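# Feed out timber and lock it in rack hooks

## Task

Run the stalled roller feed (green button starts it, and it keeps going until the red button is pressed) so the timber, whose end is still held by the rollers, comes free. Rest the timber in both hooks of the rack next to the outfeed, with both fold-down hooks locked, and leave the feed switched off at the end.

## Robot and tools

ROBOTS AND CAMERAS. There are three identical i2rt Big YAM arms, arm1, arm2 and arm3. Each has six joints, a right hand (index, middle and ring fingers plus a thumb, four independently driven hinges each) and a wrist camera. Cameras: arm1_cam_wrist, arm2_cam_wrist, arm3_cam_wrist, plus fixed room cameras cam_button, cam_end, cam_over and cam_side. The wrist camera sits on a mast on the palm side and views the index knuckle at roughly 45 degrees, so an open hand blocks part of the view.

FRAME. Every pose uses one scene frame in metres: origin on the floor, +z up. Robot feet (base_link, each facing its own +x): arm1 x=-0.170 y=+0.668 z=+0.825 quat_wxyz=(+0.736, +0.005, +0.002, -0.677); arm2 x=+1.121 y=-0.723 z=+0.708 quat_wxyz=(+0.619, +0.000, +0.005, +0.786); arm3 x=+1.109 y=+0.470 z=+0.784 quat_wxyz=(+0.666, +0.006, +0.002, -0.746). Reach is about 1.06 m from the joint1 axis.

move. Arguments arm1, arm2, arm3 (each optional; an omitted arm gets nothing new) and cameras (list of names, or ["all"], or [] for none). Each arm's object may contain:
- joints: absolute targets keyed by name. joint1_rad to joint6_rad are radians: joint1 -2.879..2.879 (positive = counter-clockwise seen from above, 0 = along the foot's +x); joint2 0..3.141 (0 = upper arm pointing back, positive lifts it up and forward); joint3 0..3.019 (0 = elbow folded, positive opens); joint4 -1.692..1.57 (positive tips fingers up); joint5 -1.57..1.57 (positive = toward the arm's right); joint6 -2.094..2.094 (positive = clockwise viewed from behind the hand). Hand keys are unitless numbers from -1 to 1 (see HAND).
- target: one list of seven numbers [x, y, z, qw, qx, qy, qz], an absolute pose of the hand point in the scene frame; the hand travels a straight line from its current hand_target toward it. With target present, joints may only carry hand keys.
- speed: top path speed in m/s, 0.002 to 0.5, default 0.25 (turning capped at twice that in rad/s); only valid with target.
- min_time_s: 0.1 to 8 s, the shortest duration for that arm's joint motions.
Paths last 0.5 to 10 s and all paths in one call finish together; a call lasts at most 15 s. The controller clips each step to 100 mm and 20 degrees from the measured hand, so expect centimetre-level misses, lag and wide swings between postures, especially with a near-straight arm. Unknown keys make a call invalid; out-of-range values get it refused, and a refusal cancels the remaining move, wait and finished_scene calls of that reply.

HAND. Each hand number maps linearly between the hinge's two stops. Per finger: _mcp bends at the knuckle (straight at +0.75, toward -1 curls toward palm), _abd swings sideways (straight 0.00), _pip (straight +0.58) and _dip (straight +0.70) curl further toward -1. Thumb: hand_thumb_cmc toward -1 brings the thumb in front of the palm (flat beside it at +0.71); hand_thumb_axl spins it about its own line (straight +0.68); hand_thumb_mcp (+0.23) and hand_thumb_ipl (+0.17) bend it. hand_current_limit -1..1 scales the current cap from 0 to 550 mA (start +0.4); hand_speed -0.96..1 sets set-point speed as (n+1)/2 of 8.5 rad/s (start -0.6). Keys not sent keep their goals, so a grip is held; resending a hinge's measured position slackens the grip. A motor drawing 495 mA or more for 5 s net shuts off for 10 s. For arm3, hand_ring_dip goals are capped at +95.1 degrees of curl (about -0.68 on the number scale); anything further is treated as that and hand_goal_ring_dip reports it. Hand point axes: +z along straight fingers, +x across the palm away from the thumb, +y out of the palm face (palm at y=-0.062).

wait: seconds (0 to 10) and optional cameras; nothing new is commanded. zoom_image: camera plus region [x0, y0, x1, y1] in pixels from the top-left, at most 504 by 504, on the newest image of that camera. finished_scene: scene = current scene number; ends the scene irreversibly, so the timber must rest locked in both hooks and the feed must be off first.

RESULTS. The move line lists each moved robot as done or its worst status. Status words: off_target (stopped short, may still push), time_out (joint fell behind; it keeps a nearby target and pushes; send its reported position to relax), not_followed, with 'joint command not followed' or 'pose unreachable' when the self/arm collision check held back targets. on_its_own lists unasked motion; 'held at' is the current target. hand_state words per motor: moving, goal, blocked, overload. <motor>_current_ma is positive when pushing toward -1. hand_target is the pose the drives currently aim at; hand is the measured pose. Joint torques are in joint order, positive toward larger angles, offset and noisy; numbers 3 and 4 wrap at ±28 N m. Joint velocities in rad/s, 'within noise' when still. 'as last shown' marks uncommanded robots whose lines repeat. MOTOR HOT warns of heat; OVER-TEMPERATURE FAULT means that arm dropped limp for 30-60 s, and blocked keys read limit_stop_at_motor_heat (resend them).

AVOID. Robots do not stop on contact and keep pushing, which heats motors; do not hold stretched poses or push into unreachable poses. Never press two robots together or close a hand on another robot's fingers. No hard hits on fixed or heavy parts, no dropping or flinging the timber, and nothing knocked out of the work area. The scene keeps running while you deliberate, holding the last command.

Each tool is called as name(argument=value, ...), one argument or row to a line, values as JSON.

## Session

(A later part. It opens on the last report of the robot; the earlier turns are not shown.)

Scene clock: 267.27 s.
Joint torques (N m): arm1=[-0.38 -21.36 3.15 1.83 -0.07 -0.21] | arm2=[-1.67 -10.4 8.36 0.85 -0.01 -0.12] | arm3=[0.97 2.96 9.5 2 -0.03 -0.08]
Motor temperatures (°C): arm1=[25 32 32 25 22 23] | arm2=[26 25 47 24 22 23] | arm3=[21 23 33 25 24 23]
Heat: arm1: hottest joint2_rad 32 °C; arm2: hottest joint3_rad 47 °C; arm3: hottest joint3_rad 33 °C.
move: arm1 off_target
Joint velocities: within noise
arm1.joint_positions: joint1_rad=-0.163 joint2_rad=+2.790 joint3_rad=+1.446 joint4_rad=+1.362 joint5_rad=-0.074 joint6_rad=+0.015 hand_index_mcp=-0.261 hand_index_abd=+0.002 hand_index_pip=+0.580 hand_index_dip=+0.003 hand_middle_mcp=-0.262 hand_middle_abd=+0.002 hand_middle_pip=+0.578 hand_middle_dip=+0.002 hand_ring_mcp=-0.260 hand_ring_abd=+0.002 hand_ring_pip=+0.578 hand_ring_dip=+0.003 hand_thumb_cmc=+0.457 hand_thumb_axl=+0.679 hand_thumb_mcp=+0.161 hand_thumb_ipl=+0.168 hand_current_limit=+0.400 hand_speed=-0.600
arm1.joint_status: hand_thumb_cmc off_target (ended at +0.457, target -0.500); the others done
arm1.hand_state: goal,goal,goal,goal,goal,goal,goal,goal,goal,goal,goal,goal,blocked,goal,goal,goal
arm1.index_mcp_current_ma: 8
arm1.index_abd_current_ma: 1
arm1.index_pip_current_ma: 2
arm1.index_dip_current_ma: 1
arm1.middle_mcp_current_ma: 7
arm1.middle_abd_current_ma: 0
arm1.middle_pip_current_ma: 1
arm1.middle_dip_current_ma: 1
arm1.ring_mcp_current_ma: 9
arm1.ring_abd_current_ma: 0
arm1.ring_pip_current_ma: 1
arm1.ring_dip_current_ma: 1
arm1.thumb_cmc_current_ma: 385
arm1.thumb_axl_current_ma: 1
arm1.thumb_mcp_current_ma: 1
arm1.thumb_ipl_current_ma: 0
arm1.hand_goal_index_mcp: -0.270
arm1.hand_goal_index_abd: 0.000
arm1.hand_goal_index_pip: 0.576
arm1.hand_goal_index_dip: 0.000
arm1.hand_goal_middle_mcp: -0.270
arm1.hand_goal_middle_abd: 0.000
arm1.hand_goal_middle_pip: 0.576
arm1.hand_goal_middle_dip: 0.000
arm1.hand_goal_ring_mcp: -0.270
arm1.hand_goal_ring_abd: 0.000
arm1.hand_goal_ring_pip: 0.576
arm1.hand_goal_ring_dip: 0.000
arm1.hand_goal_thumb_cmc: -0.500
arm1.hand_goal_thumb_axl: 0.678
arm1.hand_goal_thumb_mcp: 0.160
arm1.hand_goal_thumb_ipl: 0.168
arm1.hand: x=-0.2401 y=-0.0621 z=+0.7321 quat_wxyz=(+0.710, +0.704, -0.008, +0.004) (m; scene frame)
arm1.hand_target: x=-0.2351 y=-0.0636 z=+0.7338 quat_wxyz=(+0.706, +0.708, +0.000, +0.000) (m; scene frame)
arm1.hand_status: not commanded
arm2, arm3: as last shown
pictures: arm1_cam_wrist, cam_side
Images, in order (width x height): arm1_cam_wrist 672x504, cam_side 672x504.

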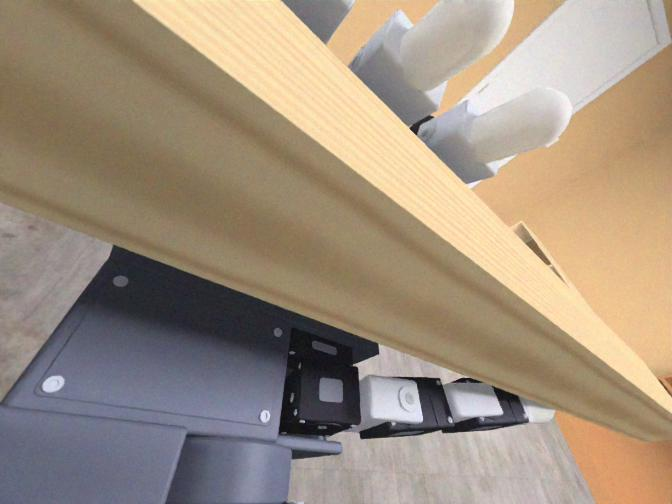

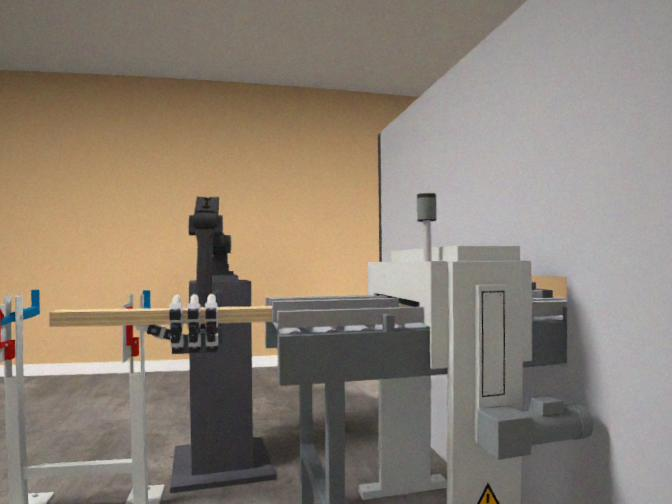

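move(
  arm1={"joints": {"hand_thumb_cmc": 0.714}},
)

move(
  arm1={"target": [-0.235, -0.042, 0.735, 0.7071, 0.7071, 0, 0], "speed": 0.1},
)

move(
  arm1={"joints": {"hand_thumb_cmc": -0.5}},
  cameras=["cam_side", "arm1_cam_wrist"],
)

Scene clock: 274.43 s.
Joint torques (N m): arm1=[-0.44 -21.83 3.17 1.48 -0.1 -0.15] | arm2=[-0.91 -10.52 8.35 0.94 -0.01 -0.1] | arm3=[1.03 3.02 9.54 2.06 -0.04 -0.09]
Motor temperatures (°C): arm1=[25 33 32 25 22 23] | arm2=[26 25 47 24 22 23] | arm3=[21 23 33 25 24 23]
Heat: arm1: hottest joint2_rad 33 °C; arm2: hottest joint3_rad 47 °C; arm3: hottest joint3_rad 33 °C.
move: arm1 done
Joint velocities: within noise
arm1.joint_positions: joint1_rad=-0.158 joint2_rad=+2.790 joint3_rad=+1.446 joint4_rad=+1.362 joint5_rad=-0.074 joint6_rad=+0.010 hand_index_mcp=-0.261 hand_index_abd=+0.002 hand_index_pip=+0.580 hand_index_dip=+0.003 hand_middle_mcp=-0.262 hand_middle_abd=+0.002 hand_middle_pip=+0.578 hand_middle_dip=+0.002 hand_ring_mcp=-0.260 hand_ring_abd=+0.002 hand_ring_pip=+0.578 hand_ring_dip=+0.003 hand_thumb_cmc=+0.721 hand_thumb_axl=+0.679 hand_thumb_mcp=+0.161 hand_thumb_ipl=+0.168 hand_current_limit=+0.400 hand_speed=-0.600
arm1.joint_status: all done
arm1.hand_state: goal,goal,goal,goal,goal,goal,goal,goal,goal,goal,goal,goal,goal,goal,goal,goal
arm1.index_mcp_current_ma: 8
arm1.index_abd_current_ma: 1
arm1.index_pip_current_ma: 2
arm1.index_dip_current_ma: 1
arm1.middle_mcp_current_ma: 7
arm1.middle_abd_current_ma: 0
arm1.middle_pip_current_ma: 1
arm1.middle_dip_current_ma: 1
arm1.ring_mcp_current_ma: 9
arm1.ring_abd_current_ma: 0
arm1.ring_pip_current_ma: 1
arm1.ring_dip_current_ma: 1
arm1.thumb_cmc_current_ma: 5
arm1.thumb_axl_current_ma: 1
arm1.thumb_mcp_current_ma: 1
arm1.thumb_ipl_current_ma: 0
arm1.hand_goal_index_mcp: -0.270
arm1.hand_goal_index_abd: 0.000
arm1.hand_goal_index_pip: 0.576
arm1.hand_goal_index_dip: 0.000
arm1.hand_goal_middle_mcp: -0.270
arm1.hand_goal_middle_abd: 0.000
arm1.hand_goal_middle_pip: 0.576
arm1.hand_goal_middle_dip: 0.000
arm1.hand_goal_ring_mcp: -0.270
arm1.hand_goal_ring_abd: 0.000
arm1.hand_goal_ring_pip: 0.576
arm1.hand_goal_ring_dip: 0.000
arm1.hand_goal_thumb_cmc: 0.714
arm1.hand_goal_thumb_axl: 0.678
arm1.hand_goal_thumb_mcp: 0.160
arm1.hand_goal_thumb_ipl: 0.168
arm1.hand: x=-0.2364 y=-0.0625 z=+0.7322 quat_wxyz=(+0.710, +0.704, -0.005, +0.004) (m; scene frame)
arm1.hand_target: x=-0.2317 y=-0.0639 z=+0.7338 quat_wxyz=(+0.706, +0.708, +0.002, +0.001) (m; scene frame)
arm1.hand_status: not commanded
arm2: as last shown
arm3.joint_positions: joint1_rad=+0.572 joint2_rad=+0.577 joint3_rad=+1.415 joint4_rad=-1.384 joint5_rad=-0.038 joint6_rad=+1.105 hand_index_mcp=+0.754 hand_index_abd=+0.000 hand_index_pip=+0.577 hand_index_dip=+0.696 hand_middle_mcp=+0.754 hand_middle_abd=+0.000 hand_middle_pip=+0.577 hand_middle_dip=+0.696 hand_ring_mcp=+0.754 hand_ring_abd=+0.000 hand_ring_pip=+0.577 hand_ring_dip=+0.696 hand_thumb_cmc=+0.714 hand_thumb_axl=+0.677 hand_thumb_mcp=+0.226 hand_thumb_ipl=+0.168 hand_current_limit=+0.400 hand_speed=-0.600
arm3.joint_status: not commanded
arm3.hand_state: goal,goal,goal,goal,goal,goal,goal,goal,goal,goal,goal,goal,goal,goal,goal,goal
arm3.index_mcp_current_ma: 0
arm3.index_abd_current_ma: 0
arm3.index_pip_current_ma: 0
arm3.index_dip_current_ma: 0
arm3.middle_mcp_current_ma: 0
arm3.middle_abd_current_ma: 0
arm3.middle_pip_current_ma: 0
arm3.middle_dip_current_ma: 0
arm3.ring_mcp_current_ma: 0
arm3.ring_abd_current_ma: 0
arm3.ring_pip_current_ma: 0
arm3.ring_dip_current_ma: 0
arm3.thumb_cmc_current_ma: 0
arm3.thumb_axl_current_ma: 0
arm3.thumb_mcp_current_ma: 0
arm3.thumb_ipl_current_ma: 0
arm3.hand_goal_index_mcp: 0.754
arm3.hand_goal_index_abd: 0.000
arm3.hand_goal_index_pip: 0.576
arm3.hand_goal_index_dip: 0.696
arm3.hand_goal_middle_mcp: 0.754
arm3.hand_goal_middle_abd: 0.000
arm3.hand_goal_middle_pip: 0.576
arm3.hand_goal_middle_dip: 0.696
arm3.hand_goal_ring_mcp: 0.754
arm3.hand_goal_ring_abd: 0.000
arm3.hand_goal_ring_pip: 0.576
arm3.hand_goal_ring_dip: 0.696
arm3.hand_goal_thumb_cmc: 0.714
arm3.hand_goal_thumb_axl: 0.678
arm3.hand_goal_thumb_mcp: 0.226
arm3.hand_goal_thumb_ipl: 0.168
arm3.hand: x=+1.1306 y=+0.2306 z=+1.3443 quat_wxyz=(+0.331, +0.830, -0.271, +0.359) (m; scene frame)
arm3.hand_target: x=+1.1291 y=+0.2335 z=+1.3554 quat_wxyz=(+0.339, +0.824, -0.269, +0.366) (m; scene frame)
arm3.hand_status: not commanded
pictures: none

Scene clock: 275.43 s.
Joint torques (N m): arm1=[-1.26 -21.42 2.06 3.52 -0.17 -0.13] | arm2=[-0.97 -11.16 8.24 0.79 -0.04 -0.11] | arm3=[1.03 2.9 9.52 2.03 -0.04 -0.09]
Motor temperatures (°C): arm1=[25 33 32 25 22 23] | arm2=[26 25 47 24 22 23] | arm3=[21 23 33 25 24 23]
Heat: arm1: hottest joint2_rad 33 °C; arm2: hottest joint3_rad 47 °C; arm3: hottest joint3_rad 33 °C.
move: arm1 off_target
Joint velocities: within noise
arm1.joint_positions: joint1_rad=-0.160 joint2_rad=+2.783 joint3_rad=+1.392 joint4_rad=+1.369 joint5_rad=-0.074 joint6_rad=+0.010 hand_index_mcp=-0.253 hand_index_abd=+0.002 hand_index_pip=+0.582 hand_index_dip=+0.003 hand_middle_mcp=-0.254 hand_middle_abd=+0.002 hand_middle_pip=+0.582 hand_middle_dip=+0.003 hand_ring_mcp=-0.254 hand_ring_abd=+0.002 hand_ring_pip=+0.581 hand_ring_dip=+0.003 hand_thumb_cmc=+0.722 hand_thumb_axl=+0.679 hand_thumb_mcp=+0.161 hand_thumb_ipl=+0.168 hand_current_limit=+0.400 hand_speed=-0.600
arm1.joint_status: not commanded
arm1.hand_state: goal,goal,goal,goal,goal,goal,goal,goal,goal,goal,goal,goal,goal,goal,goal,goal
arm1.index_mcp_current_ma: 20
arm1.index_abd_current_ma: 1
arm1.index_pip_current_ma: 4
arm1.index_dip_current_ma: 1
arm1.middle_mcp_current_ma: 19
arm1.middle_abd_current_ma: 0
arm1.middle_pip_current_ma: 4
arm1.middle_dip_current_ma: 2
arm1.ring_mcp_current_ma: 19
arm1.ring_abd_current_ma: 0
arm1.ring_pip_current_ma: 3
arm1.ring_dip_current_ma: 1
arm1.thumb_cmc_current_ma: 6
arm1.thumb_axl_current_ma: 1
arm1.thumb_mcp_current_ma: 1
arm1.thumb_ipl_current_ma: 0
arm1.hand_goal_index_mcp: -0.270
arm1.hand_goal_index_abd: 0.000
arm1.hand_goal_index_pip: 0.576
arm1.hand_goal_index_dip: 0.000
arm1.hand_goal_middle_mcp: -0.270
arm1.hand_goal_middle_abd: 0.000
arm1.hand_goal_middle_pip: 0.576
arm1.hand_goal_middle_dip: 0.000
arm1.hand_goal_ring_mcp: -0.270
arm1.hand_goal_ring_abd: 0.000
arm1.hand_goal_ring_pip: 0.576
arm1.hand_goal_ring_dip: 0.000
arm1.hand_goal_thumb_cmc: 0.714
arm1.hand_goal_thumb_axl: 0.678
arm1.hand_goal_thumb_mcp: 0.160
arm1.hand_goal_thumb_ipl: 0.168
arm1.hand: x=-0.2363 y=-0.0479 z=+0.7218 quat_wxyz=(+0.696, +0.718, -0.006, +0.004) (m; scene frame)
arm1.hand_target: x=-0.2361 y=-0.0426 z=+0.7354 quat_wxyz=(+0.708, +0.707, -0.001, -0.001) (m; scene frame)
arm1.hand_status: off_target (0.015 m and 2.0 deg from the pose sent, 0.021 m and 0.9 deg at the start)
arm2.joint_positions: joint1_rad=+0.246 joint2_rad=+1.449 joint3_rad=+1.384 joint4_rad=-1.493 joint5_rad=+0.015 joint6_rad=+2.047 hand_index_mcp=+0.756 hand_index_abd=+0.000 hand_index_pip=+0.577 hand_index_dip=+0.696 hand_middle_mcp=-0.465 hand_middle_abd=+0.000 hand_middle_pip=-0.698 hand_middle_dip=+0.696 hand_ring_mcp=-0.468 hand_ring_abd=+0.000 hand_ring_pip=-0.698 hand_ring_dip=+0.696 hand_thumb_cmc=+0.715 hand_thumb_axl=+0.677 hand_thumb_mcp=+0.224 hand_thumb_ipl=+0.168 hand_current_limit=+0.400 hand_speed=-0.600
arm2.joint_status: not commanded
arm2.hand_state: goal,goal,goal,goal,goal,goal,goal,goal,goal,goal,goal,goal,goal,goal,goal,goal
arm2.index_mcp_current_ma: 3
arm2.index_abd_current_ma: 0
arm2.index_pip_current_ma: 1
arm2.index_dip_current_ma: 0
arm2.middle_mcp_current_ma: 45
arm2.middle_abd_current_ma: 0
arm2.middle_pip_current_ma: 4
arm2.middle_dip_current_ma: 0
arm2.ring_mcp_current_ma: 34
arm2.ring_abd_current_ma: 0
arm2.ring_pip_current_ma: 5
arm2.ring_dip_current_ma: 0
arm2.thumb_cmc_current_ma: 2
arm2.thumb_axl_current_ma: -1
arm2.thumb_mcp_current_ma: -6
arm2.thumb_ipl_current_ma: -1
arm2.hand_goal_index_mcp: 0.754
arm2.hand_goal_index_abd: 0.000
arm2.hand_goal_index_pip: 0.576
arm2.hand_goal_index_dip: 0.696
arm2.hand_goal_middle_mcp: -0.480
arm2.hand_goal_middle_abd: 0.000
arm2.hand_goal_middle_pip: -0.700
arm2.hand_goal_middle_dip: 0.696
arm2.hand_goal_ring_mcp: -0.480
arm2.hand_goal_ring_abd: 0.000
arm2.hand_goal_ring_pip: -0.700
arm2.hand_goal_ring_dip: 0.696
arm2.hand_goal_thumb_cmc: 0.714
arm2.hand_goal_thumb_axl: 0.678
arm2.hand_goal_thumb_mcp: 0.226
arm2.hand_goal_thumb_ipl: 0.168
arm2.hand: x=+1.0124 y=-0.3635 z=+0.9487 quat_wxyz=(-0.003, +0.705, +0.709, +0.004) (m; scene frame)
arm2.hand_target: x=+1.0123 y=-0.3586 z=+0.9399 quat_wxyz=(+0.001, +0.707, +0.707, +0.000) (m; scene frame)
arm2.hand_status: not commanded
arm3: as last shown
pictures: none

Scene clock: 276.77 s.
Joint torques (N m): arm1=[-2.02 -21.48 1.85 3.6 -0.17 -0.1] | arm2=[-1.26 -9.88 8.47 0.79 0.02 -0.12] | arm3=[0.91 2.78 9.5 2.02 -0.04 -0.09]
Motor temperatures (°C): arm1=[25 33 32 25 22 23] | arm2=[26 25 47 24 22 23] | arm3=[21 23 33 25 24 23]
Heat: arm1: hottest joint2_rad 33 °C; arm2: hottest joint3_rad 47 °C; arm3: hottest joint3_rad 33 °C.
move: arm1 done
Joint velocities: within noise
arm1.joint_positions: joint1_rad=-0.160 joint2_rad=+2.783 joint3_rad=+1.392 joint4_rad=+1.369 joint5_rad=-0.074 joint6_rad=+0.010 hand_index_mcp=-0.252 hand_index_abd=+0.002 hand_index_pip=+0.582 hand_index_dip=+0.003 hand_middle_mcp=-0.252 hand_middle_abd=+0.002 hand_middle_pip=+0.582 hand_middle_dip=+0.003 hand_ring_mcp=-0.252 hand_ring_abd=+0.002 hand_ring_pip=+0.581 hand_ring_dip=+0.003 hand_thumb_cmc=-0.495 hand_thumb_axl=+0.680 hand_thumb_mcp=+0.162 hand_thumb_ipl=+0.170 hand_current_limit=+0.400 hand_speed=-0.600
arm1.joint_status: all done
arm1.hand_state: goal,goal,goal,goal,goal,goal,goal,goal,goal,goal,goal,goal,goal,goal,goal,goal
arm1.index_mcp_current_ma: 23
arm1.index_abd_current_ma: 1
arm1.index_pip_current_ma: 4
arm1.index_dip_current_ma: 1
arm1.middle_mcp_current_ma: 22
arm1.middle_abd_current_ma: 0
arm1.middle_pip_current_ma: 4
arm1.middle_dip_current_ma: 2
arm1.ring_mcp_current_ma: 22
arm1.ring_abd_current_ma: 0
arm1.ring_pip_current_ma: 3
arm1.ring_dip_current_ma: 1
arm1.thumb_cmc_current_ma: 3
arm1.thumb_axl_current_ma: 1
arm1.thumb_mcp_current_ma: 1
arm1.thumb_ipl_current_ma: 1
arm1.hand_goal_index_mcp: -0.270
arm1.hand_goal_index_abd: 0.000
arm1.hand_goal_index_pip: 0.576
arm1.hand_goal_index_dip: 0.000
arm1.hand_goal_middle_mcp: -0.270
arm1.hand_goal_middle_abd: 0.000
arm1.hand_goal_middle_pip: 0.576
arm1.hand_goal_middle_dip: 0.000
arm1.hand_goal_ring_mcp: -0.270
arm1.hand_goal_ring_abd: 0.000
arm1.hand_goal_ring_pip: 0.576
arm1.hand_goal_ring_dip: 0.000
arm1.hand_goal_thumb_cmc: -0.500
arm1.hand_goal_thumb_axl: 0.678
arm1.hand_goal_thumb_mcp: 0.160
arm1.hand_goal_thumb_ipl: 0.168
arm1.hand: x=-0.2363 y=-0.0479 z=+0.7218 quat_wxyz=(+0.696, +0.718, -0.006, +0.004) (m; scene frame)
arm1.hand_target: x=-0.2361 y=-0.0426 z=+0.7354 quat_wxyz=(+0.708, +0.707, -0.001, -0.001) (m; scene frame)
arm1.hand_status: not commanded
arm2, arm3: as last shown
pictures: arm1_cam_wrist, cam_side
Images, in order (width x height): arm1_cam_wrist 672x504, cam_side 672x504.

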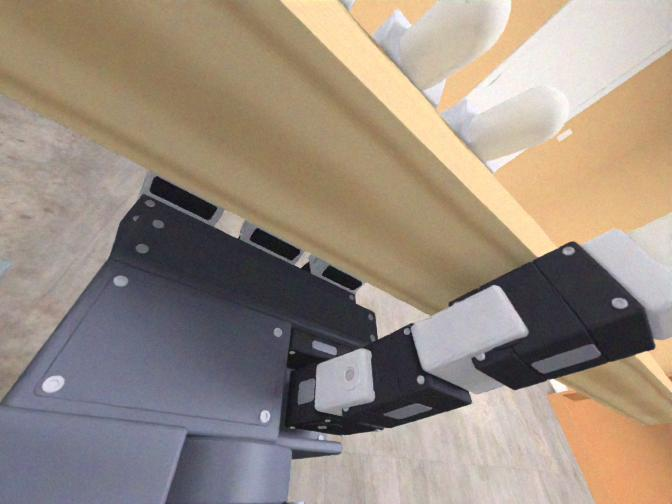

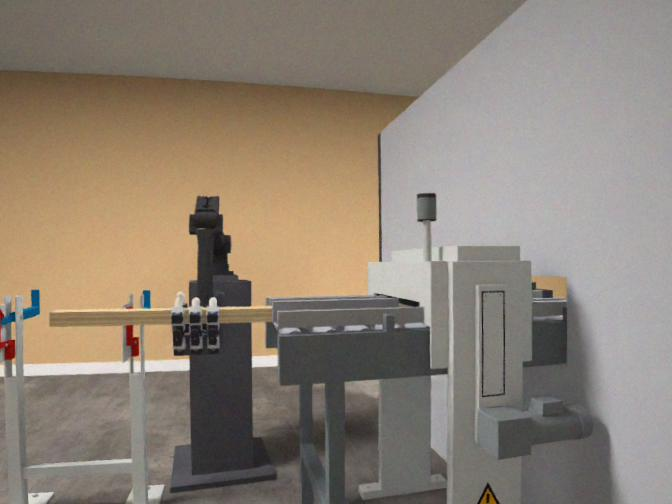

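move(
  arm1={"target": [-0.238, -0.046, 0.765, 0.7071, 0.7071, 0, 0], "speed": 0.05, "joints": {"hand_index_mcp": -0.35, "hand_index_dip": -0.6, "hand_middle_mcp": -0.35, "hand_middle_dip": -0.6, "hand_ring_mcp": -0.35, "hand_ring_dip": -0.6}},
  cameras=["cam_side", "arm1_cam_wrist", "cam_over"],
)

zoom_image(
  camera="cam_side",
  region=[40, 220, 340, 400],
)

Scene clock: 284.83 s.
Joint torques (N m): arm1=[-1.38 -23.94 2.07 2.54 -0.47 -0.09] | arm2=[-1.2 -9.99 8.24 0.77 -0.02 -0.15] | arm3=[0.97 2.84 9.52 1.99 -0.06 -0.09]
Motor temperatures (°C): arm1=[25 32 31 25 22 23] | arm2=[26 25 47 24 22 23] | arm3=[21 23 33 25 24 23]
Heat: arm1: hottest joint2_rad 32 °C; arm2: hottest joint3_rad 47 °C; arm3: hottest joint3_rad 33 °C.
move: arm1 off_target
Joint velocities: within noise
arm1.joint_positions: joint1_rad=-0.161 joint2_rad=+2.738 joint3_rad=+1.348 joint4_rad=+1.369 joint5_rad=-0.074 joint6_rad=+0.003 hand_index_mcp=-0.303 hand_index_abd=+0.002 hand_index_pip=+0.576 hand_index_dip=-0.597 hand_middle_mcp=-0.295 hand_middle_abd=+0.002 hand_middle_pip=+0.576 hand_middle_dip=-0.593 hand_ring_mcp=-0.288 hand_ring_abd=+0.002 hand_ring_pip=+0.575 hand_ring_dip=-0.586 hand_thumb_cmc=-0.497 hand_thumb_axl=+0.683 hand_thumb_mcp=+0.204 hand_thumb_ipl=+0.168 hand_current_limit=+0.400 hand_speed=-0.600
arm1.joint_status: hand_index_mcp off_target (ended at -0.303, target -0.350); hand_middle_mcp off_target (ended at -0.295, target -0.350); hand_ring_mcp off_target (ended at -0.288, target -0.350); the others done
arm1.hand_state: blocked,goal,goal,goal,blocked,goal,goal,goal,blocked,goal,goal,goal,goal,goal,blocked,goal
arm1.index_mcp_current_ma: 94
arm1.index_abd_current_ma: 1
arm1.index_pip_current_ma: 0
arm1.index_dip_current_ma: 1
arm1.middle_mcp_current_ma: 121
arm1.middle_abd_current_ma: 0
arm1.middle_pip_current_ma: 0
arm1.middle_dip_current_ma: 5
arm1.ring_mcp_current_ma: 142
arm1.ring_abd_current_ma: 0
arm1.ring_pip_current_ma: 0
arm1.ring_dip_current_ma: 14
arm1.thumb_cmc_current_ma: 1
arm1.thumb_axl_current_ma: 4
arm1.thumb_mcp_current_ma: 115
arm1.thumb_ipl_current_ma: 0
arm1.hand_goal_index_mcp: -0.350
arm1.hand_goal_index_abd: 0.000
arm1.hand_goal_index_pip: 0.576
arm1.hand_goal_index_dip: -0.600
arm1.hand_goal_middle_mcp: -0.350
arm1.hand_goal_middle_abd: 0.000
arm1.hand_goal_middle_pip: 0.576
arm1.hand_goal_middle_dip: -0.600
arm1.hand_goal_ring_mcp: -0.350
arm1.hand_goal_ring_abd: 0.000
arm1.hand_goal_ring_pip: 0.576
arm1.hand_goal_ring_dip: -0.600
arm1.hand_goal_thumb_cmc: -0.500
arm1.hand_goal_thumb_axl: 0.678
arm1.hand_goal_thumb_mcp: 0.160
arm1.hand_goal_thumb_ipl: 0.168
arm1.hand: x=-0.2366 y=-0.0445 z=+0.7388 quat_wxyz=(+0.696, +0.718, -0.004, +0.001) (m; scene frame)
arm1.hand_target: x=-0.2386 y=-0.0467 z=+0.7646 quat_wxyz=(+0.707, +0.707, +0.002, -0.003) (m; scene frame)
arm1.hand_status: off_target (0.026 m and 1.8 deg from the pose sent, 0.043 m and 2.0 deg at the start)
arm2, arm3: as last shown
pictures: arm1_cam_wrist, cam_over, cam_side
Images, in order (width x height): arm1_cam_wrist 672x504, cam_over 672x504, cam_side 672x504.

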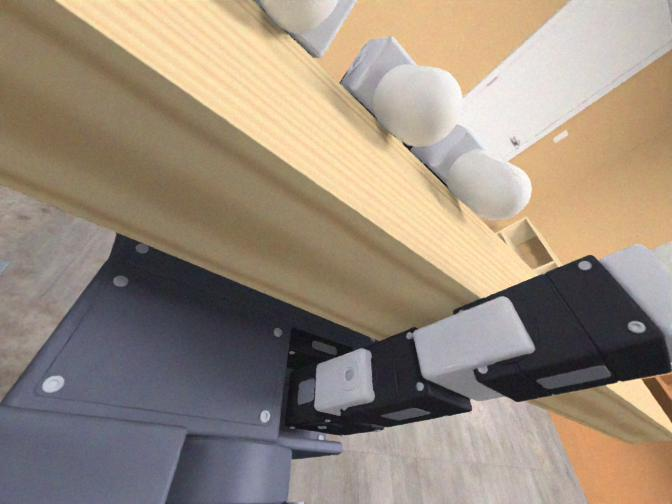

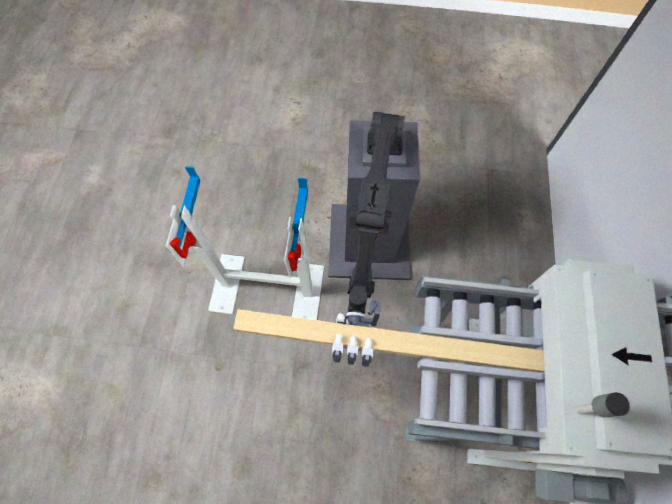

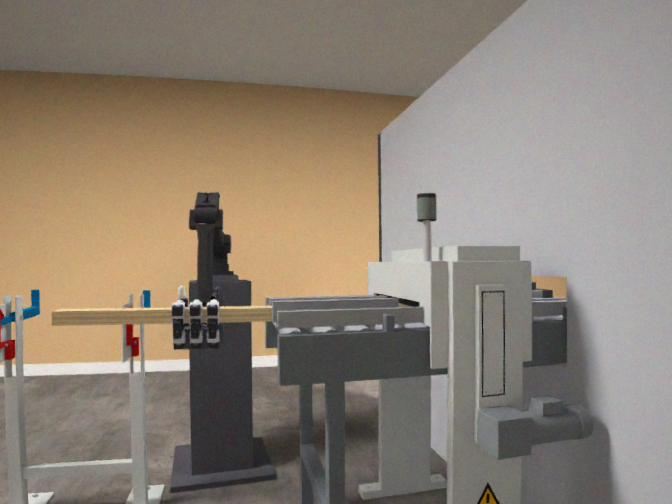

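Scaled by 1.680 from the camera's 672x504 image, which has a finer 960x720 frame.

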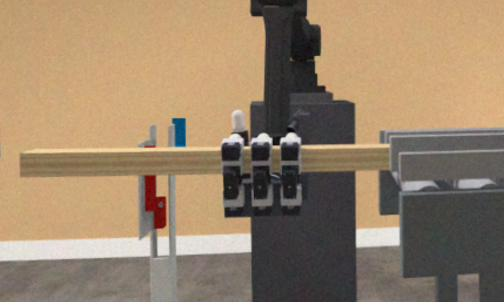

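move(
  arm1={"target": [-0.238, -0.046, 0.785, 0.7071, 0.7071, 0, 0], "speed": 0.05},
  cameras=["cam_side"],
)

zoom_image(
  camera="cam_side",
  region=[40, 220, 340, 400],
)

Scene clock: 292.50 s.
Joint torques (N m): arm1=[-1.79 -25.76 1.94 3.11 -0.47 -0.04] | arm2=[-1.32 -10.17 8.12 0.7 -0.02 -0.11] | arm3=[0.97 2.96 9.52 2.04 -0.02 -0.09]
Motor temperatures (°C): arm1=[25 33 31 25 22 23] | arm2=[26 25 47 24 22 23] | arm3=[21 23 33 25 24 23]
Heat: arm1: hottest joint2_rad 33 °C; arm2: hottest joint3_rad 47 °C; arm3: hottest joint3_rad 33 °C.
move: arm1 off_target
Joint velocities: within noise
arm1.joint_positions: joint1_rad=-0.161 joint2_rad=+2.712 joint3_rad=+1.313 joint4_rad=+1.341 joint5_rad=-0.072 joint6_rad=+0.000 hand_index_mcp=-0.304 hand_index_abd=+0.002 hand_index_pip=+0.576 hand_index_dip=-0.597 hand_middle_mcp=-0.295 hand_middle_abd=+0.002 hand_middle_pip=+0.576 hand_middle_dip=-0.597 hand_ring_mcp=-0.280 hand_ring_abd=+0.002 hand_ring_pip=+0.575 hand_ring_dip=-0.594 hand_thumb_cmc=-0.498 hand_thumb_axl=+0.685 hand_thumb_mcp=+0.220 hand_thumb_ipl=+0.163 hand_current_limit=+0.400 hand_speed=-0.600
arm1.joint_status: not commanded
arm1.hand_state: blocked,goal,goal,goal,blocked,goal,goal,goal,blocked,goal,goal,goal,goal,goal,blocked,goal
arm1.index_mcp_current_ma: 90
arm1.index_abd_current_ma: 1
arm1.index_pip_current_ma: 0
arm1.index_dip_current_ma: 1
arm1.middle_mcp_current_ma: 121
arm1.middle_abd_current_ma: 0
arm1.middle_pip_current_ma: 0
arm1.middle_dip_current_ma: 1
arm1.ring_mcp_current_ma: 170
arm1.ring_abd_current_ma: 0
arm1.ring_pip_current_ma: 0
arm1.ring_dip_current_ma: 4
arm1.thumb_cmc_current_ma: 1
arm1.thumb_axl_current_ma: 6
arm1.thumb_mcp_current_ma: 181
arm1.thumb_ipl_current_ma: -4
arm1.hand_goal_index_mcp: -0.350
arm1.hand_goal_index_abd: 0.000
arm1.hand_goal_index_pip: 0.576
arm1.hand_goal_index_dip: -0.600
arm1.hand_goal_middle_mcp: -0.350
arm1.hand_goal_middle_abd: 0.000
arm1.hand_goal_middle_pip: 0.576
arm1.hand_goal_middle_dip: -0.600
arm1.hand_goal_ring_mcp: -0.350
arm1.hand_goal_ring_abd: 0.000
arm1.hand_goal_ring_pip: 0.576
arm1.hand_goal_ring_dip: -0.600
arm1.hand_goal_thumb_cmc: -0.500
arm1.hand_goal_thumb_axl: 0.678
arm1.hand_goal_thumb_mcp: 0.160
arm1.hand_goal_thumb_ipl: 0.168
arm1.hand: x=-0.2363 y=-0.0414 z=+0.7387 quat_wxyz=(+0.683, +0.731, -0.005, +0.001) (m; scene frame)
arm1.hand_target: x=-0.2380 y=-0.0468 z=+0.7829 quat_wxyz=(+0.707, +0.707, +0.000, -0.001) (m; scene frame)
arm1.hand_status: off_target (0.047 m and 3.9 deg from the pose sent, 0.046 m and 1.8 deg at the start)
arm2, arm3: as last shown
pictures: cam_side
Images, in order (width x height): cam_side 672x504.

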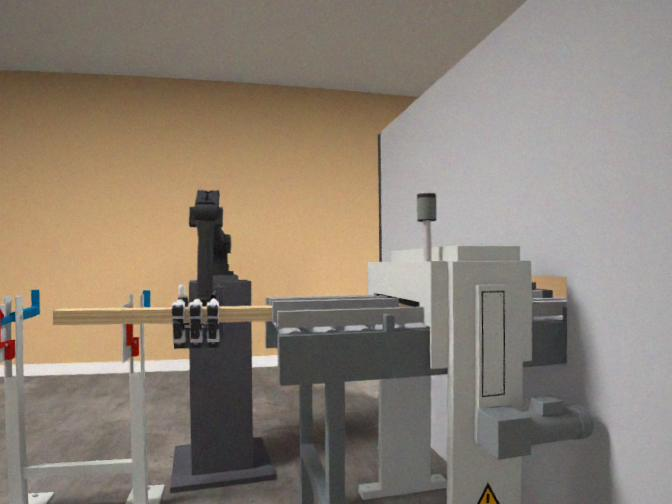

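Scaled by 1.680 from the camera's 672x504 image, which has a finer 960x720 frame.

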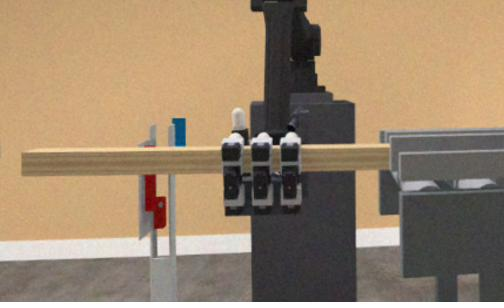

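move(
  arm2={"target": [1.013, -0.358, 0.88, 0, 0.7071, 0.7071, 0], "speed": 0.12},
  cameras=["cam_button"],
)

move(
  arm2={"target": [1.014, -0.357, 0.955, 0, 0.7071, 0.7071, 0], "speed": 0.25},
)

move(
  arm2={"target": [1.073, -0.349, 0.95, 0, 0.7071, 0.7071, 0], "speed": 0.25},
  cameras=["cam_button", "cam_side"],
)

move(
  arm2={"target": [1.073, -0.349, 0.875, 0, 0.7071, 0.7071, 0], "speed": 0.15},
  cameras=["cam_button", "cam_side"],
)

move(
  arm2={"target": [1.073, -0.349, 0.97, 0, 0.7071, 0.7071, 0], "speed": 0.25},
  cameras=["cam_button", "cam_side", "cam_over", "arm1_cam_wrist"],
)

Scene clock: 304.63 s.
Joint torques (N m): arm1=[0.32 -24.18 2.67 2.82 -0.59 -0.1] | arm2=[-1.26 -6.77 4.92 2.04 0.26 -0.13] | arm3=[0.85 2.9 9.5 2.04 -0.02 -0.09]
Motor temperatures (°C): arm1=[25 35 31 25 22 23] | arm2=[26 25 47 24 22 23] | arm3=[21 23 33 25 24 23]
Heat: arm1: hottest joint2_rad 35 °C; arm2: hottest joint3_rad 47 °C; arm3: hottest joint3_rad 33 °C.
move: arm2 off_target
Joint velocities: within noise
arm1, arm3: as last shown
arm1.joint_positions: joint1_rad=-0.187 joint2_rad=+2.697 joint3_rad=+1.303 joint4_rad=+1.341 joint5_rad=-0.069 joint6_rad=+0.016 hand_index_mcp=-0.296 hand_index_abd=+0.002 hand_index_pip=+0.576 hand_index_dip=-0.597 hand_middle_mcp=-0.297 hand_middle_abd=+0.001 hand_middle_pip=+0.576 hand_middle_dip=-0.598 hand_ring_mcp=-0.300 hand_ring_abd=+0.001 hand_ring_pip=+0.575 hand_ring_dip=-0.598 hand_thumb_cmc=-0.481 hand_thumb_axl=+0.677 hand_thumb_mcp=+0.220 hand_thumb_ipl=+0.161 hand_current_limit=+0.400 hand_speed=-0.600
arm1.index_mcp_current_ma: 116
arm1.middle_mcp_current_ma: 112
arm1.ring_mcp_current_ma: 105
arm1.ring_dip_current_ma: 1
arm1.thumb_cmc_current_ma: 23
arm1.thumb_axl_current_ma: 0
arm1.thumb_ipl_current_ma: -8
arm1.hand: x=-0.2569 y=-0.0397 z=+0.7459 quat_wxyz=(+0.685, +0.728, -0.021, -0.004) (m; scene frame)
arm1.hand_target: x=-0.2391 y=-0.0465 z=+0.7824 quat_wxyz=(+0.707, +0.708, -0.003, +0.002) (m; scene frame)
arm2.joint_positions: joint1_rad=+0.254 joint2_rad=+1.429 joint3_rad=+1.296 joint4_rad=-1.377 joint5_rad=+0.005 joint6_rad=+2.055 hand_index_mcp=+0.719 hand_index_abd=+0.042 hand_index_pip=+0.555 hand_index_dip=+0.685 hand_middle_mcp=-0.465 hand_middle_abd=+0.000 hand_middle_pip=-0.698 hand_middle_dip=+0.696 hand_ring_mcp=-0.468 hand_ring_abd=+0.000 hand_ring_pip=-0.698 hand_ring_dip=+0.696 hand_thumb_cmc=+0.715 hand_thumb_axl=+0.677 hand_thumb_mcp=+0.223 hand_thumb_ipl=+0.168 hand_current_limit=+0.400 hand_speed=-0.600
arm2.joint_status: not commanded
arm2.hand_state: blocked,blocked,blocked,goal,goal,goal,goal,goal,goal,goal,goal,goal,goal,goal,goal,goal
arm2.index_mcp_current_ma: -121
arm2.index_abd_current_ma: 121
arm2.index_pip_current_ma: -61
arm2.index_dip_current_ma: -30
arm2.middle_mcp_current_ma: 45
arm2.middle_abd_current_ma: 0
arm2.middle_pip_current_ma: 4
arm2.middle_dip_current_ma: 0
arm2.ring_mcp_current_ma: 34
arm2.ring_abd_current_ma: 0
arm2.ring_pip_current_ma: 5
arm2.ring_dip_current_ma: 0
arm2.thumb_cmc_current_ma: 2
arm2.thumb_axl_current_ma: -1
arm2.thumb_mcp_current_ma: -8
arm2.thumb_ipl_current_ma: -1
arm2.hand_goal_index_mcp: 0.754
arm2.hand_goal_index_abd: 0.000
arm2.hand_goal_index_pip: 0.576
arm2.hand_goal_index_dip: 0.696
arm2.hand_goal_middle_mcp: -0.480
arm2.hand_goal_middle_abd: 0.000
arm2.hand_goal_middle_pip: -0.700
arm2.hand_goal_middle_dip: 0.696
arm2.hand_goal_ring_mcp: -0.480
arm2.hand_goal_ring_abd: 0.000
arm2.hand_goal_ring_pip: -0.700
arm2.hand_goal_ring_dip: 0.696
arm2.hand_goal_thumb_cmc: 0.714
arm2.hand_goal_thumb_axl: 0.678
arm2.hand_goal_thumb_mcp: 0.226
arm2.hand_goal_thumb_ipl: 0.168
arm2.hand: x=+1.0070 y=-0.3641 z=+0.9203 quat_wxyz=(-0.028, +0.705, +0.709, +0.007) (m; scene frame)
arm2.hand_target: x=+1.0105 y=-0.3628 z=+0.8832 quat_wxyz=(-0.001, +0.707, +0.708, -0.001) (m; scene frame)
arm2.hand_status: off_target (0.041 m and 3.3 deg from the pose sent, 0.069 m and 0.7 deg at the start)
pictures: cam_button
Images, in order (width x height): cam_button 672x504.

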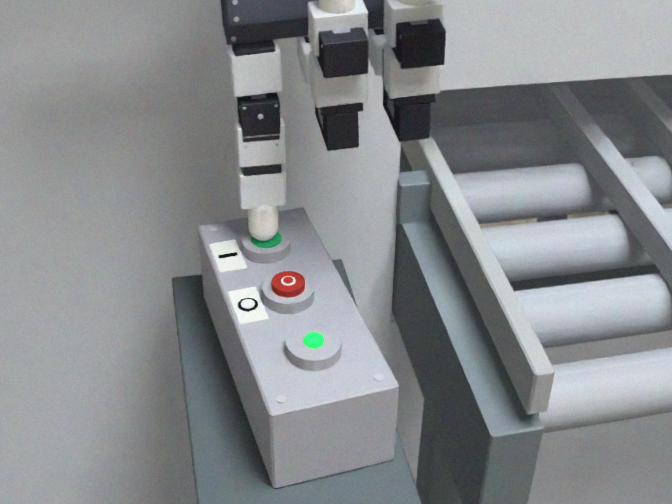

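Scene clock: 305.80 s.
Joint torques (N m): arm1=[0.5 -24.41 2.7 2.91 -0.66 -0.11] | arm2=[-1.44 -10.64 11.77 0.03 0.38 -0.16] | arm3=[0.97 3.08 9.48 2.03 -0.04 -0.09]
Motor temperatures (°C): arm1=[25 35 31 25 22 23] | arm2=[26 25 47 24 22 23] | arm3=[21 23 33 25 24 23]
Heat: arm1: hottest joint2_rad 35 °C; arm2: hottest joint3_rad 47 °C; arm3: hottest joint3_rad 33 °C.
move: arm2 off_target
Joint velocities: within noise
arm1, arm3: as last shown
arm2.joint_positions: joint1_rad=+0.229 joint2_rad=+1.447 joint3_rad=+1.371 joint4_rad=-1.507 joint5_rad=+0.007 joint6_rad=+2.047 hand_index_mcp=+0.749 hand_index_abd=-0.003 hand_index_pip=+0.573 hand_index_dip=+0.693 hand_middle_mcp=-0.465 hand_middle_abd=+0.000 hand_middle_pip=-0.698 hand_middle_dip=+0.696 hand_ring_mcp=-0.468 hand_ring_abd=+0.000 hand_ring_pip=-0.698 hand_ring_dip=+0.696 hand_thumb_cmc=+0.715 hand_thumb_axl=+0.677 hand_thumb_mcp=+0.223 hand_thumb_ipl=+0.168 hand_current_limit=+0.400 hand_speed=-0.600
arm2.joint_status: not commanded
arm2.hand_state: goal,goal,goal,goal,goal,goal,goal,goal,goal,goal,goal,goal,goal,goal,goal,goal
arm2.index_mcp_current_ma: -12
arm2.index_abd_current_ma: -6
arm2.index_pip_current_ma: -6
arm2.index_dip_current_ma: -5
arm2.middle_mcp_current_ma: 45
arm2.middle_abd_current_ma: 0
arm2.middle_pip_current_ma: 4
arm2.middle_dip_current_ma: 0
arm2.ring_mcp_current_ma: 34
arm2.ring_abd_current_ma: 0
arm2.ring_pip_current_ma: 5
arm2.ring_dip_current_ma: 0
arm2.thumb_cmc_current_ma: 2
arm2.thumb_axl_current_ma: -1
arm2.thumb_mcp_current_ma: -8
arm2.thumb_ipl_current_ma: -1
arm2.hand_goal_index_mcp: 0.754
arm2.hand_goal_index_abd: 0.000
arm2.hand_goal_index_pip: 0.576
arm2.hand_goal_index_dip: 0.696
arm2.hand_goal_middle_mcp: -0.480
arm2.hand_goal_middle_abd: 0.000
arm2.hand_goal_middle_pip: -0.700
arm2.hand_goal_middle_dip: 0.696
arm2.hand_goal_ring_mcp: -0.480
arm2.hand_goal_ring_abd: 0.000
arm2.hand_goal_ring_pip: -0.700
arm2.hand_goal_ring_dip: 0.696
arm2.hand_goal_thumb_cmc: 0.714
arm2.hand_goal_thumb_axl: 0.678
arm2.hand_goal_thumb_mcp: 0.226
arm2.hand_goal_thumb_ipl: 0.168
arm2.hand: x=+1.0204 y=-0.3685 z=+0.9456 quat_wxyz=(+0.007, +0.711, +0.703, -0.003) (m; scene frame)
arm2.hand_target: x=+1.0179 y=-0.3558 z=+0.9540 quat_wxyz=(+0.001, +0.708, +0.706, +0.000) (m; scene frame)
arm2.hand_status: off_target (0.016 m and 1.1 deg from the pose sent, 0.036 m and 3.3 deg at the start)
pictures: none

Scene clock: 307.10 s.
Joint torques (N m): arm1=[0.56 -24.59 2.66 3 -0.6 -0.11] | arm2=[-0.38 -13.1 8.23 0.62 0.21 -0.23] | arm3=[0.85 3.08 9.48 2.03 -0.03 -0.08]
Motor temperatures (°C): arm1=[25 35 30 25 22 23] | arm2=[26 25 47 24 22 23] | arm3=[21 23 33 25 24 23]
Heat: arm1: hottest joint2_rad 35 °C; arm2: hottest joint3_rad 47 °C; arm3: hottest joint3_rad 33 °C.
move: arm2 done
Joint velocities: within noise
arm1, arm3: as last shown
arm2.joint_positions: joint1_rad=+0.096 joint2_rad=+1.441 joint3_rad=+1.367 joint4_rad=-1.507 joint5_rad=+0.007 joint6_rad=+1.921 hand_index_mcp=+0.751 hand_index_abd=-0.003 hand_index_pip=+0.573 hand_index_dip=+0.693 hand_middle_mcp=-0.465 hand_middle_abd=+0.000 hand_middle_pip=-0.698 hand_middle_dip=+0.696 hand_ring_mcp=-0.468 hand_ring_abd=+0.000 hand_ring_pip=-0.698 hand_ring_dip=+0.696 hand_thumb_cmc=+0.715 hand_thumb_axl=+0.677 hand_thumb_mcp=+0.223 hand_thumb_ipl=+0.168 hand_current_limit=+0.400 hand_speed=-0.600
arm2.joint_status: not commanded
arm2.hand_state: goal,goal,goal,goal,goal,goal,goal,goal,goal,goal,goal,goal,goal,goal,goal,goal
arm2.index_mcp_current_ma: -8
arm2.index_abd_current_ma: -5
arm2.index_pip_current_ma: -6
arm2.index_dip_current_ma: -5
arm2.middle_mcp_current_ma: 45
arm2.middle_abd_current_ma: 0
arm2.middle_pip_current_ma: 4
arm2.middle_dip_current_ma: 0
arm2.ring_mcp_current_ma: 34
arm2.ring_abd_current_ma: 0
arm2.ring_pip_current_ma: 5
arm2.ring_dip_current_ma: 0
arm2.thumb_cmc_current_ma: 2
arm2.thumb_axl_current_ma: -1
arm2.thumb_mcp_current_ma: -8
arm2.thumb_ipl_current_ma: -1
arm2.hand_goal_index_mcp: 0.754
arm2.hand_goal_index_abd: 0.000
arm2.hand_goal_index_pip: 0.576
arm2.hand_goal_index_dip: 0.696
arm2.hand_goal_middle_mcp: -0.480
arm2.hand_goal_middle_abd: 0.000
arm2.hand_goal_middle_pip: -0.700
arm2.hand_goal_middle_dip: 0.696
arm2.hand_goal_ring_mcp: -0.480
arm2.hand_goal_ring_abd: 0.000
arm2.hand_goal_ring_pip: -0.700
arm2.hand_goal_ring_dip: 0.696
arm2.hand_goal_thumb_cmc: 0.714
arm2.hand_goal_thumb_axl: 0.678
arm2.hand_goal_thumb_mcp: 0.226
arm2.hand_goal_thumb_ipl: 0.168
arm2.hand: x=+1.0726 y=-0.3494 z=+0.9457 quat_wxyz=(+0.007, +0.713, +0.701, -0.004) (m; scene frame)
arm2.hand_target: x=+1.0727 y=-0.3491 z=+0.9497 quat_wxyz=(-0.001, +0.707, +0.707, -0.001) (m; scene frame)
arm2.hand_status: done (0.004 m and 1.4 deg from the pose sent, 0.056 m and 1.1 deg at the start)
pictures: cam_button, cam_side
Images, in order (width x height): cam_button 672x504, cam_side 672x504.

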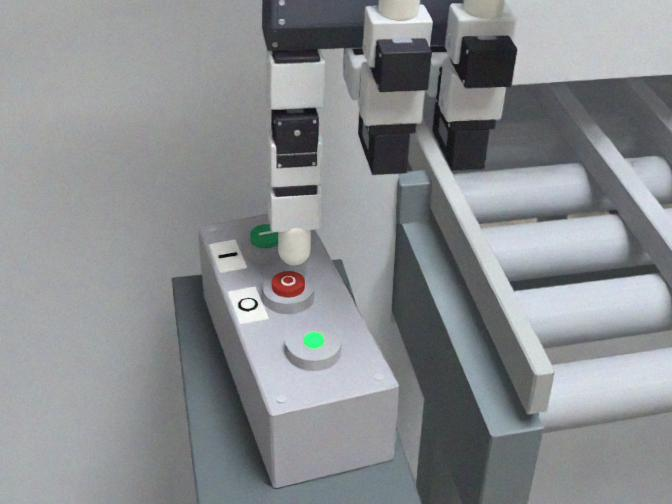

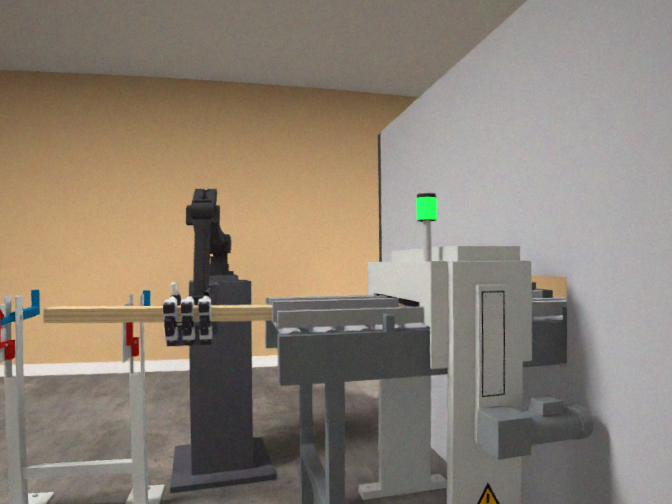

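Scene clock: 308.37 s.
Joint torques (N m): arm1=[1.26 -23.47 2.63 2.99 -0.6 0] | arm2=[-0.38 -5.95 4.38 2.29 0.31 -0.23] | arm3=[0.91 2.96 9.51 2.02 -0.04 -0.08]
Motor temperatures (°C): arm1=[25 35 30 25 22 23] | arm2=[26 25 47 24 22 23] | arm3=[21 23 33 25 24 23]
Heat: arm1: hottest joint2_rad 35 °C; arm2: hottest joint3_rad 47 °C; arm3: hottest joint3_rad 33 °C.
move: arm2 off_target
Joint velocities: within noise
arm1: as last shown
arm2.joint_positions: joint1_rad=+0.106 joint2_rad=+1.383 joint3_rad=+1.250 joint4_rad=-1.367 joint5_rad=+0.005 joint6_rad=+1.929 hand_index_mcp=+0.723 hand_index_abd=+0.052 hand_index_pip=+0.557 hand_index_dip=+0.686 hand_middle_mcp=-0.465 hand_middle_abd=+0.000 hand_middle_pip=-0.698 hand_middle_dip=+0.696 hand_ring_mcp=-0.468 hand_ring_abd=+0.000 hand_ring_pip=-0.698 hand_ring_dip=+0.696 hand_thumb_cmc=+0.715 hand_thumb_axl=+0.677 hand_thumb_mcp=+0.223 hand_thumb_ipl=+0.168 hand_current_limit=+0.400 hand_speed=-0.600
arm2.joint_status: not commanded
arm2.hand_state: blocked,blocked,goal,goal,goal,goal,goal,goal,goal,goal,goal,goal,goal,goal,goal,goal
arm2.index_mcp_current_ma: -104
arm2.index_abd_current_ma: 153
arm2.index_pip_current_ma: -53
arm2.index_dip_current_ma: -26
arm2.middle_mcp_current_ma: 45
arm2.middle_abd_current_ma: 0
arm2.middle_pip_current_ma: 4
arm2.middle_dip_current_ma: 0
arm2.ring_mcp_current_ma: 34
arm2.ring_abd_current_ma: 0
arm2.ring_pip_current_ma: 5
arm2.ring_dip_current_ma: 0
arm2.thumb_cmc_current_ma: 2
arm2.thumb_axl_current_ma: -1
arm2.thumb_mcp_current_ma: -9
arm2.thumb_ipl_current_ma: -1
arm2.hand_goal_index_mcp: 0.754
arm2.hand_goal_index_abd: 0.000
arm2.hand_goal_index_pip: 0.576
arm2.hand_goal_index_dip: 0.696
arm2.hand_goal_middle_mcp: -0.480
arm2.hand_goal_middle_abd: 0.000
arm2.hand_goal_middle_pip: -0.700
arm2.hand_goal_middle_dip: 0.696
arm2.hand_goal_ring_mcp: -0.480
arm2.hand_goal_ring_abd: 0.000
arm2.hand_goal_ring_pip: -0.700
arm2.hand_goal_ring_dip: 0.696
arm2.hand_goal_thumb_cmc: 0.714
arm2.hand_goal_thumb_axl: 0.678
arm2.hand_goal_thumb_mcp: 0.226
arm2.hand_goal_thumb_ipl: 0.168
arm2.hand: x=+1.0695 y=-0.3551 z=+0.9203 quat_wxyz=(-0.030, +0.712, +0.701, +0.013) (m; scene frame)
arm2.hand_target: x=+1.0700 y=-0.3546 z=+0.8786 quat_wxyz=(-0.001, +0.707, +0.707, -0.001) (m; scene frame)
arm2.hand_status: off_target (0.046 m and 3.9 deg from the pose sent, 0.071 m and 1.4 deg at the start)
arm3.joint_positions: joint1_rad=+0.572 joint2_rad=+0.577 joint3_rad=+1.415 joint4_rad=-1.384 joint5_rad=-0.038 joint6_rad=+1.105 hand_index_mcp=+0.754 hand_index_abd=+0.000 hand_index_pip=+0.577 hand_index_dip=+0.696 hand_middle_mcp=+0.754 hand_middle_abd=+0.000 hand_middle_pip=+0.577 hand_middle_dip=+0.696 hand_ring_mcp=+0.754 hand_ring_abd=+0.000 hand_ring_pip=+0.577 hand_ring_dip=+0.696 hand_thumb_cmc=+0.714 hand_thumb_axl=+0.677 hand_thumb_mcp=+0.226 hand_thumb_ipl=+0.168 hand_current_limit=+0.400 hand_speed=-0.600
arm3.joint_status: not commanded
arm3.hand_state: goal,goal,goal,goal,goal,goal,goal,goal,goal,goal,goal,goal,goal,goal,goal,goal
arm3.index_mcp_current_ma: 0
arm3.index_abd_current_ma: 0
arm3.index_pip_current_ma: 0
arm3.index_dip_current_ma: 0
arm3.middle_mcp_current_ma: 0
arm3.middle_abd_current_ma: 0
arm3.middle_pip_current_ma: 0
arm3.middle_dip_current_ma: 0
arm3.ring_mcp_current_ma: 0
arm3.ring_abd_current_ma: 0
arm3.ring_pip_current_ma: 0
arm3.ring_dip_current_ma: 0
arm3.thumb_cmc_current_ma: 0
arm3.thumb_axl_current_ma: 0
arm3.thumb_mcp_current_ma: 0
arm3.thumb_ipl_current_ma: 0
arm3.hand_goal_index_mcp: 0.754
arm3.hand_goal_index_abd: 0.000
arm3.hand_goal_index_pip: 0.576
arm3.hand_goal_index_dip: 0.696
arm3.hand_goal_middle_mcp: 0.754
arm3.hand_goal_middle_abd: 0.000
arm3.hand_goal_middle_pip: 0.576
arm3.hand_goal_middle_dip: 0.696
arm3.hand_goal_ring_mcp: 0.754
arm3.hand_goal_ring_abd: 0.000
arm3.hand_goal_ring_pip: 0.576
arm3.hand_goal_ring_dip: 0.696
arm3.hand_goal_thumb_cmc: 0.714
arm3.hand_goal_thumb_axl: 0.678
arm3.hand_goal_thumb_mcp: 0.226
arm3.hand_goal_thumb_ipl: 0.168
arm3.hand: x=+1.1306 y=+0.2306 z=+1.3443 quat_wxyz=(+0.331, +0.830, -0.271, +0.359) (m; scene frame)
arm3.hand_target: x=+1.1291 y=+0.2335 z=+1.3554 quat_wxyz=(+0.339, +0.824, -0.269, +0.366) (m; scene frame)
arm3.hand_status: not commanded
pictures: cam_button, cam_side
Images, in order (width x height): cam_button 672x504, cam_side 672x504.

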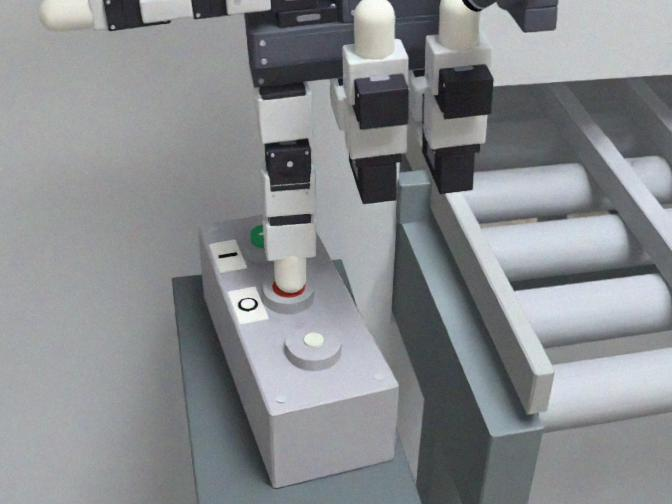

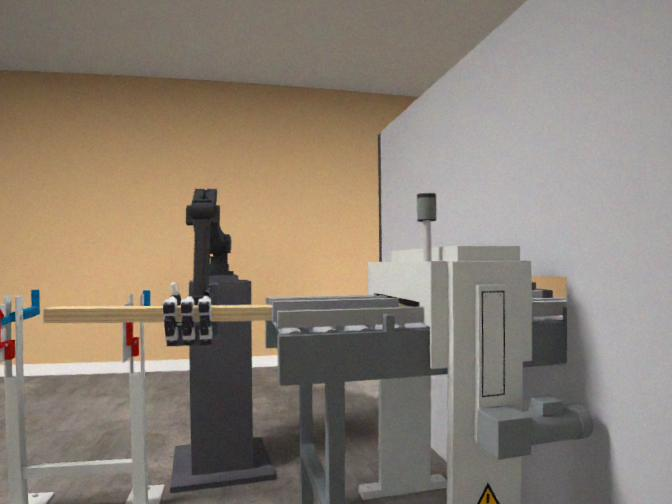

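Scene clock: 309.60 s.
Joint torques (N m): arm1=[0.5 -24.18 2.66 2.99 -0.64 -0.09] | arm2=[-1.2 -9.58 11.96 -0.14 0.25 -0.24] | arm3=[1.14 3.08 9.5 1.95 -0.04 -0.08]
Motor temperatures (°C): arm1=[25 35 30 25 22 23] | arm2=[26 25 47 24 22 23] | arm3=[21 23 33 25 24 23]
Heat: arm1: hottest joint2_rad 35 °C; arm2: hottest joint3_rad 47 °C; arm3: hottest joint3_rad 33 °C.
move: arm2 off_target
Joint velocities: within noise
arm1, arm3: as last shown
arm2.joint_positions: joint1_rad=+0.094 joint2_rad=+1.406 joint3_rad=+1.370 joint4_rad=-1.542 joint5_rad=+0.007 joint6_rad=+1.913 hand_index_mcp=+0.749 hand_index_abd=-0.003 hand_index_pip=+0.573 hand_index_dip=+0.693 hand_middle_mcp=-0.465 hand_middle_abd=+0.000 hand_middle_pip=-0.698 hand_middle_dip=+0.696 hand_ring_mcp=-0.468 hand_ring_abd=+0.000 hand_ring_pip=-0.698 hand_ring_dip=+0.696 hand_thumb_cmc=+0.715 hand_thumb_axl=+0.677 hand_thumb_mcp=+0.223 hand_thumb_ipl=+0.168 hand_current_limit=+0.400 hand_speed=-0.600
arm2.joint_status: not commanded
arm2.hand_state: goal,goal,goal,goal,goal,goal,goal,goal,goal,goal,goal,goal,goal,goal,goal,goal
arm2.index_mcp_current_ma: -12
arm2.index_abd_current_ma: -5
arm2.index_pip_current_ma: -6
arm2.index_dip_current_ma: -5
arm2.middle_mcp_current_ma: 45
arm2.middle_abd_current_ma: 0
arm2.middle_pip_current_ma: 4
arm2.middle_dip_current_ma: 0
arm2.ring_mcp_current_ma: 34
arm2.ring_abd_current_ma: 0
arm2.ring_pip_current_ma: 5
arm2.ring_dip_current_ma: 0
arm2.thumb_cmc_current_ma: 2
arm2.thumb_axl_current_ma: -1
arm2.thumb_mcp_current_ma: -9
arm2.thumb_ipl_current_ma: -1
arm2.hand_goal_index_mcp: 0.754
arm2.hand_goal_index_abd: 0.000
arm2.hand_goal_index_pip: 0.576
arm2.hand_goal_index_dip: 0.696
arm2.hand_goal_middle_mcp: -0.480
arm2.hand_goal_middle_abd: 0.000
arm2.hand_goal_middle_pip: -0.700
arm2.hand_goal_middle_dip: 0.696
arm2.hand_goal_ring_mcp: -0.480
arm2.hand_goal_ring_abd: 0.000
arm2.hand_goal_ring_pip: -0.700
arm2.hand_goal_ring_dip: 0.696
arm2.hand_goal_thumb_cmc: 0.714
arm2.hand_goal_thumb_axl: 0.678
arm2.hand_goal_thumb_mcp: 0.226
arm2.hand_goal_thumb_ipl: 0.168
arm2.hand: x=+1.0773 y=-0.3599 z=+0.9606 quat_wxyz=(+0.005, +0.711, +0.703, -0.003) (m; scene frame)
arm2.hand_target: x=+1.0770 y=-0.3475 z=+0.9693 quat_wxyz=(+0.000, +0.708, +0.706, +0.001) (m; scene frame)
arm2.hand_status: off_target (0.015 m and 1.0 deg from the pose sent, 0.050 m and 3.9 deg at the start)
pictures: arm1_cam_wrist, cam_button, cam_over, cam_side
Images, in order (width x height): arm1_cam_wrist 672x504, cam_button 672x504, cam_over 672x504, cam_side 672x504.

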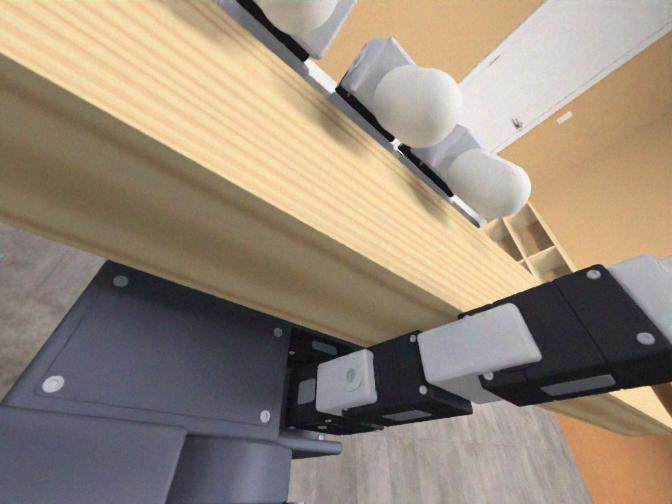

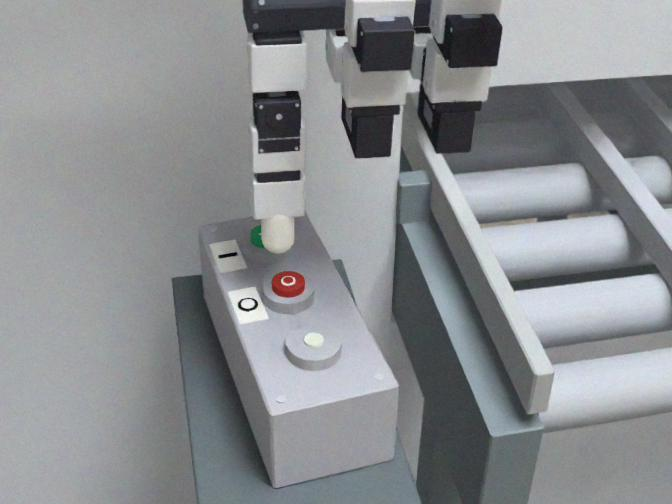

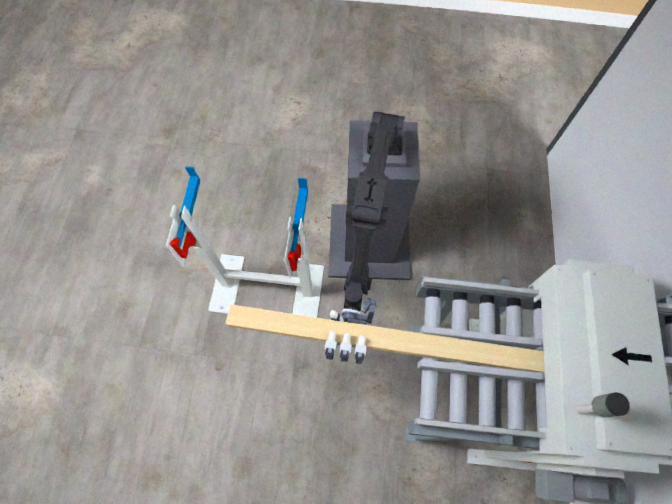

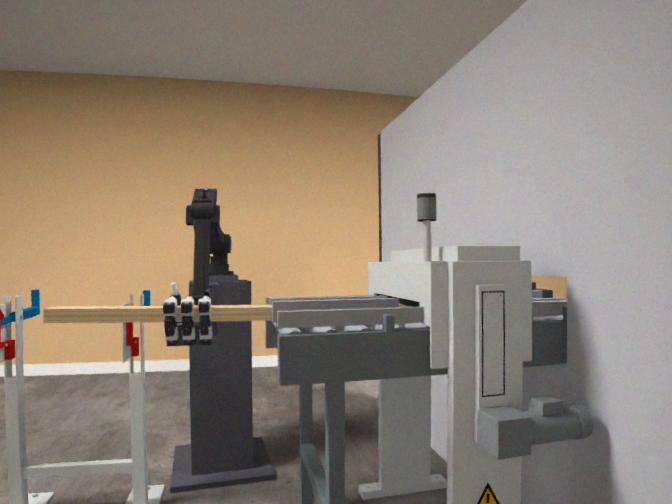

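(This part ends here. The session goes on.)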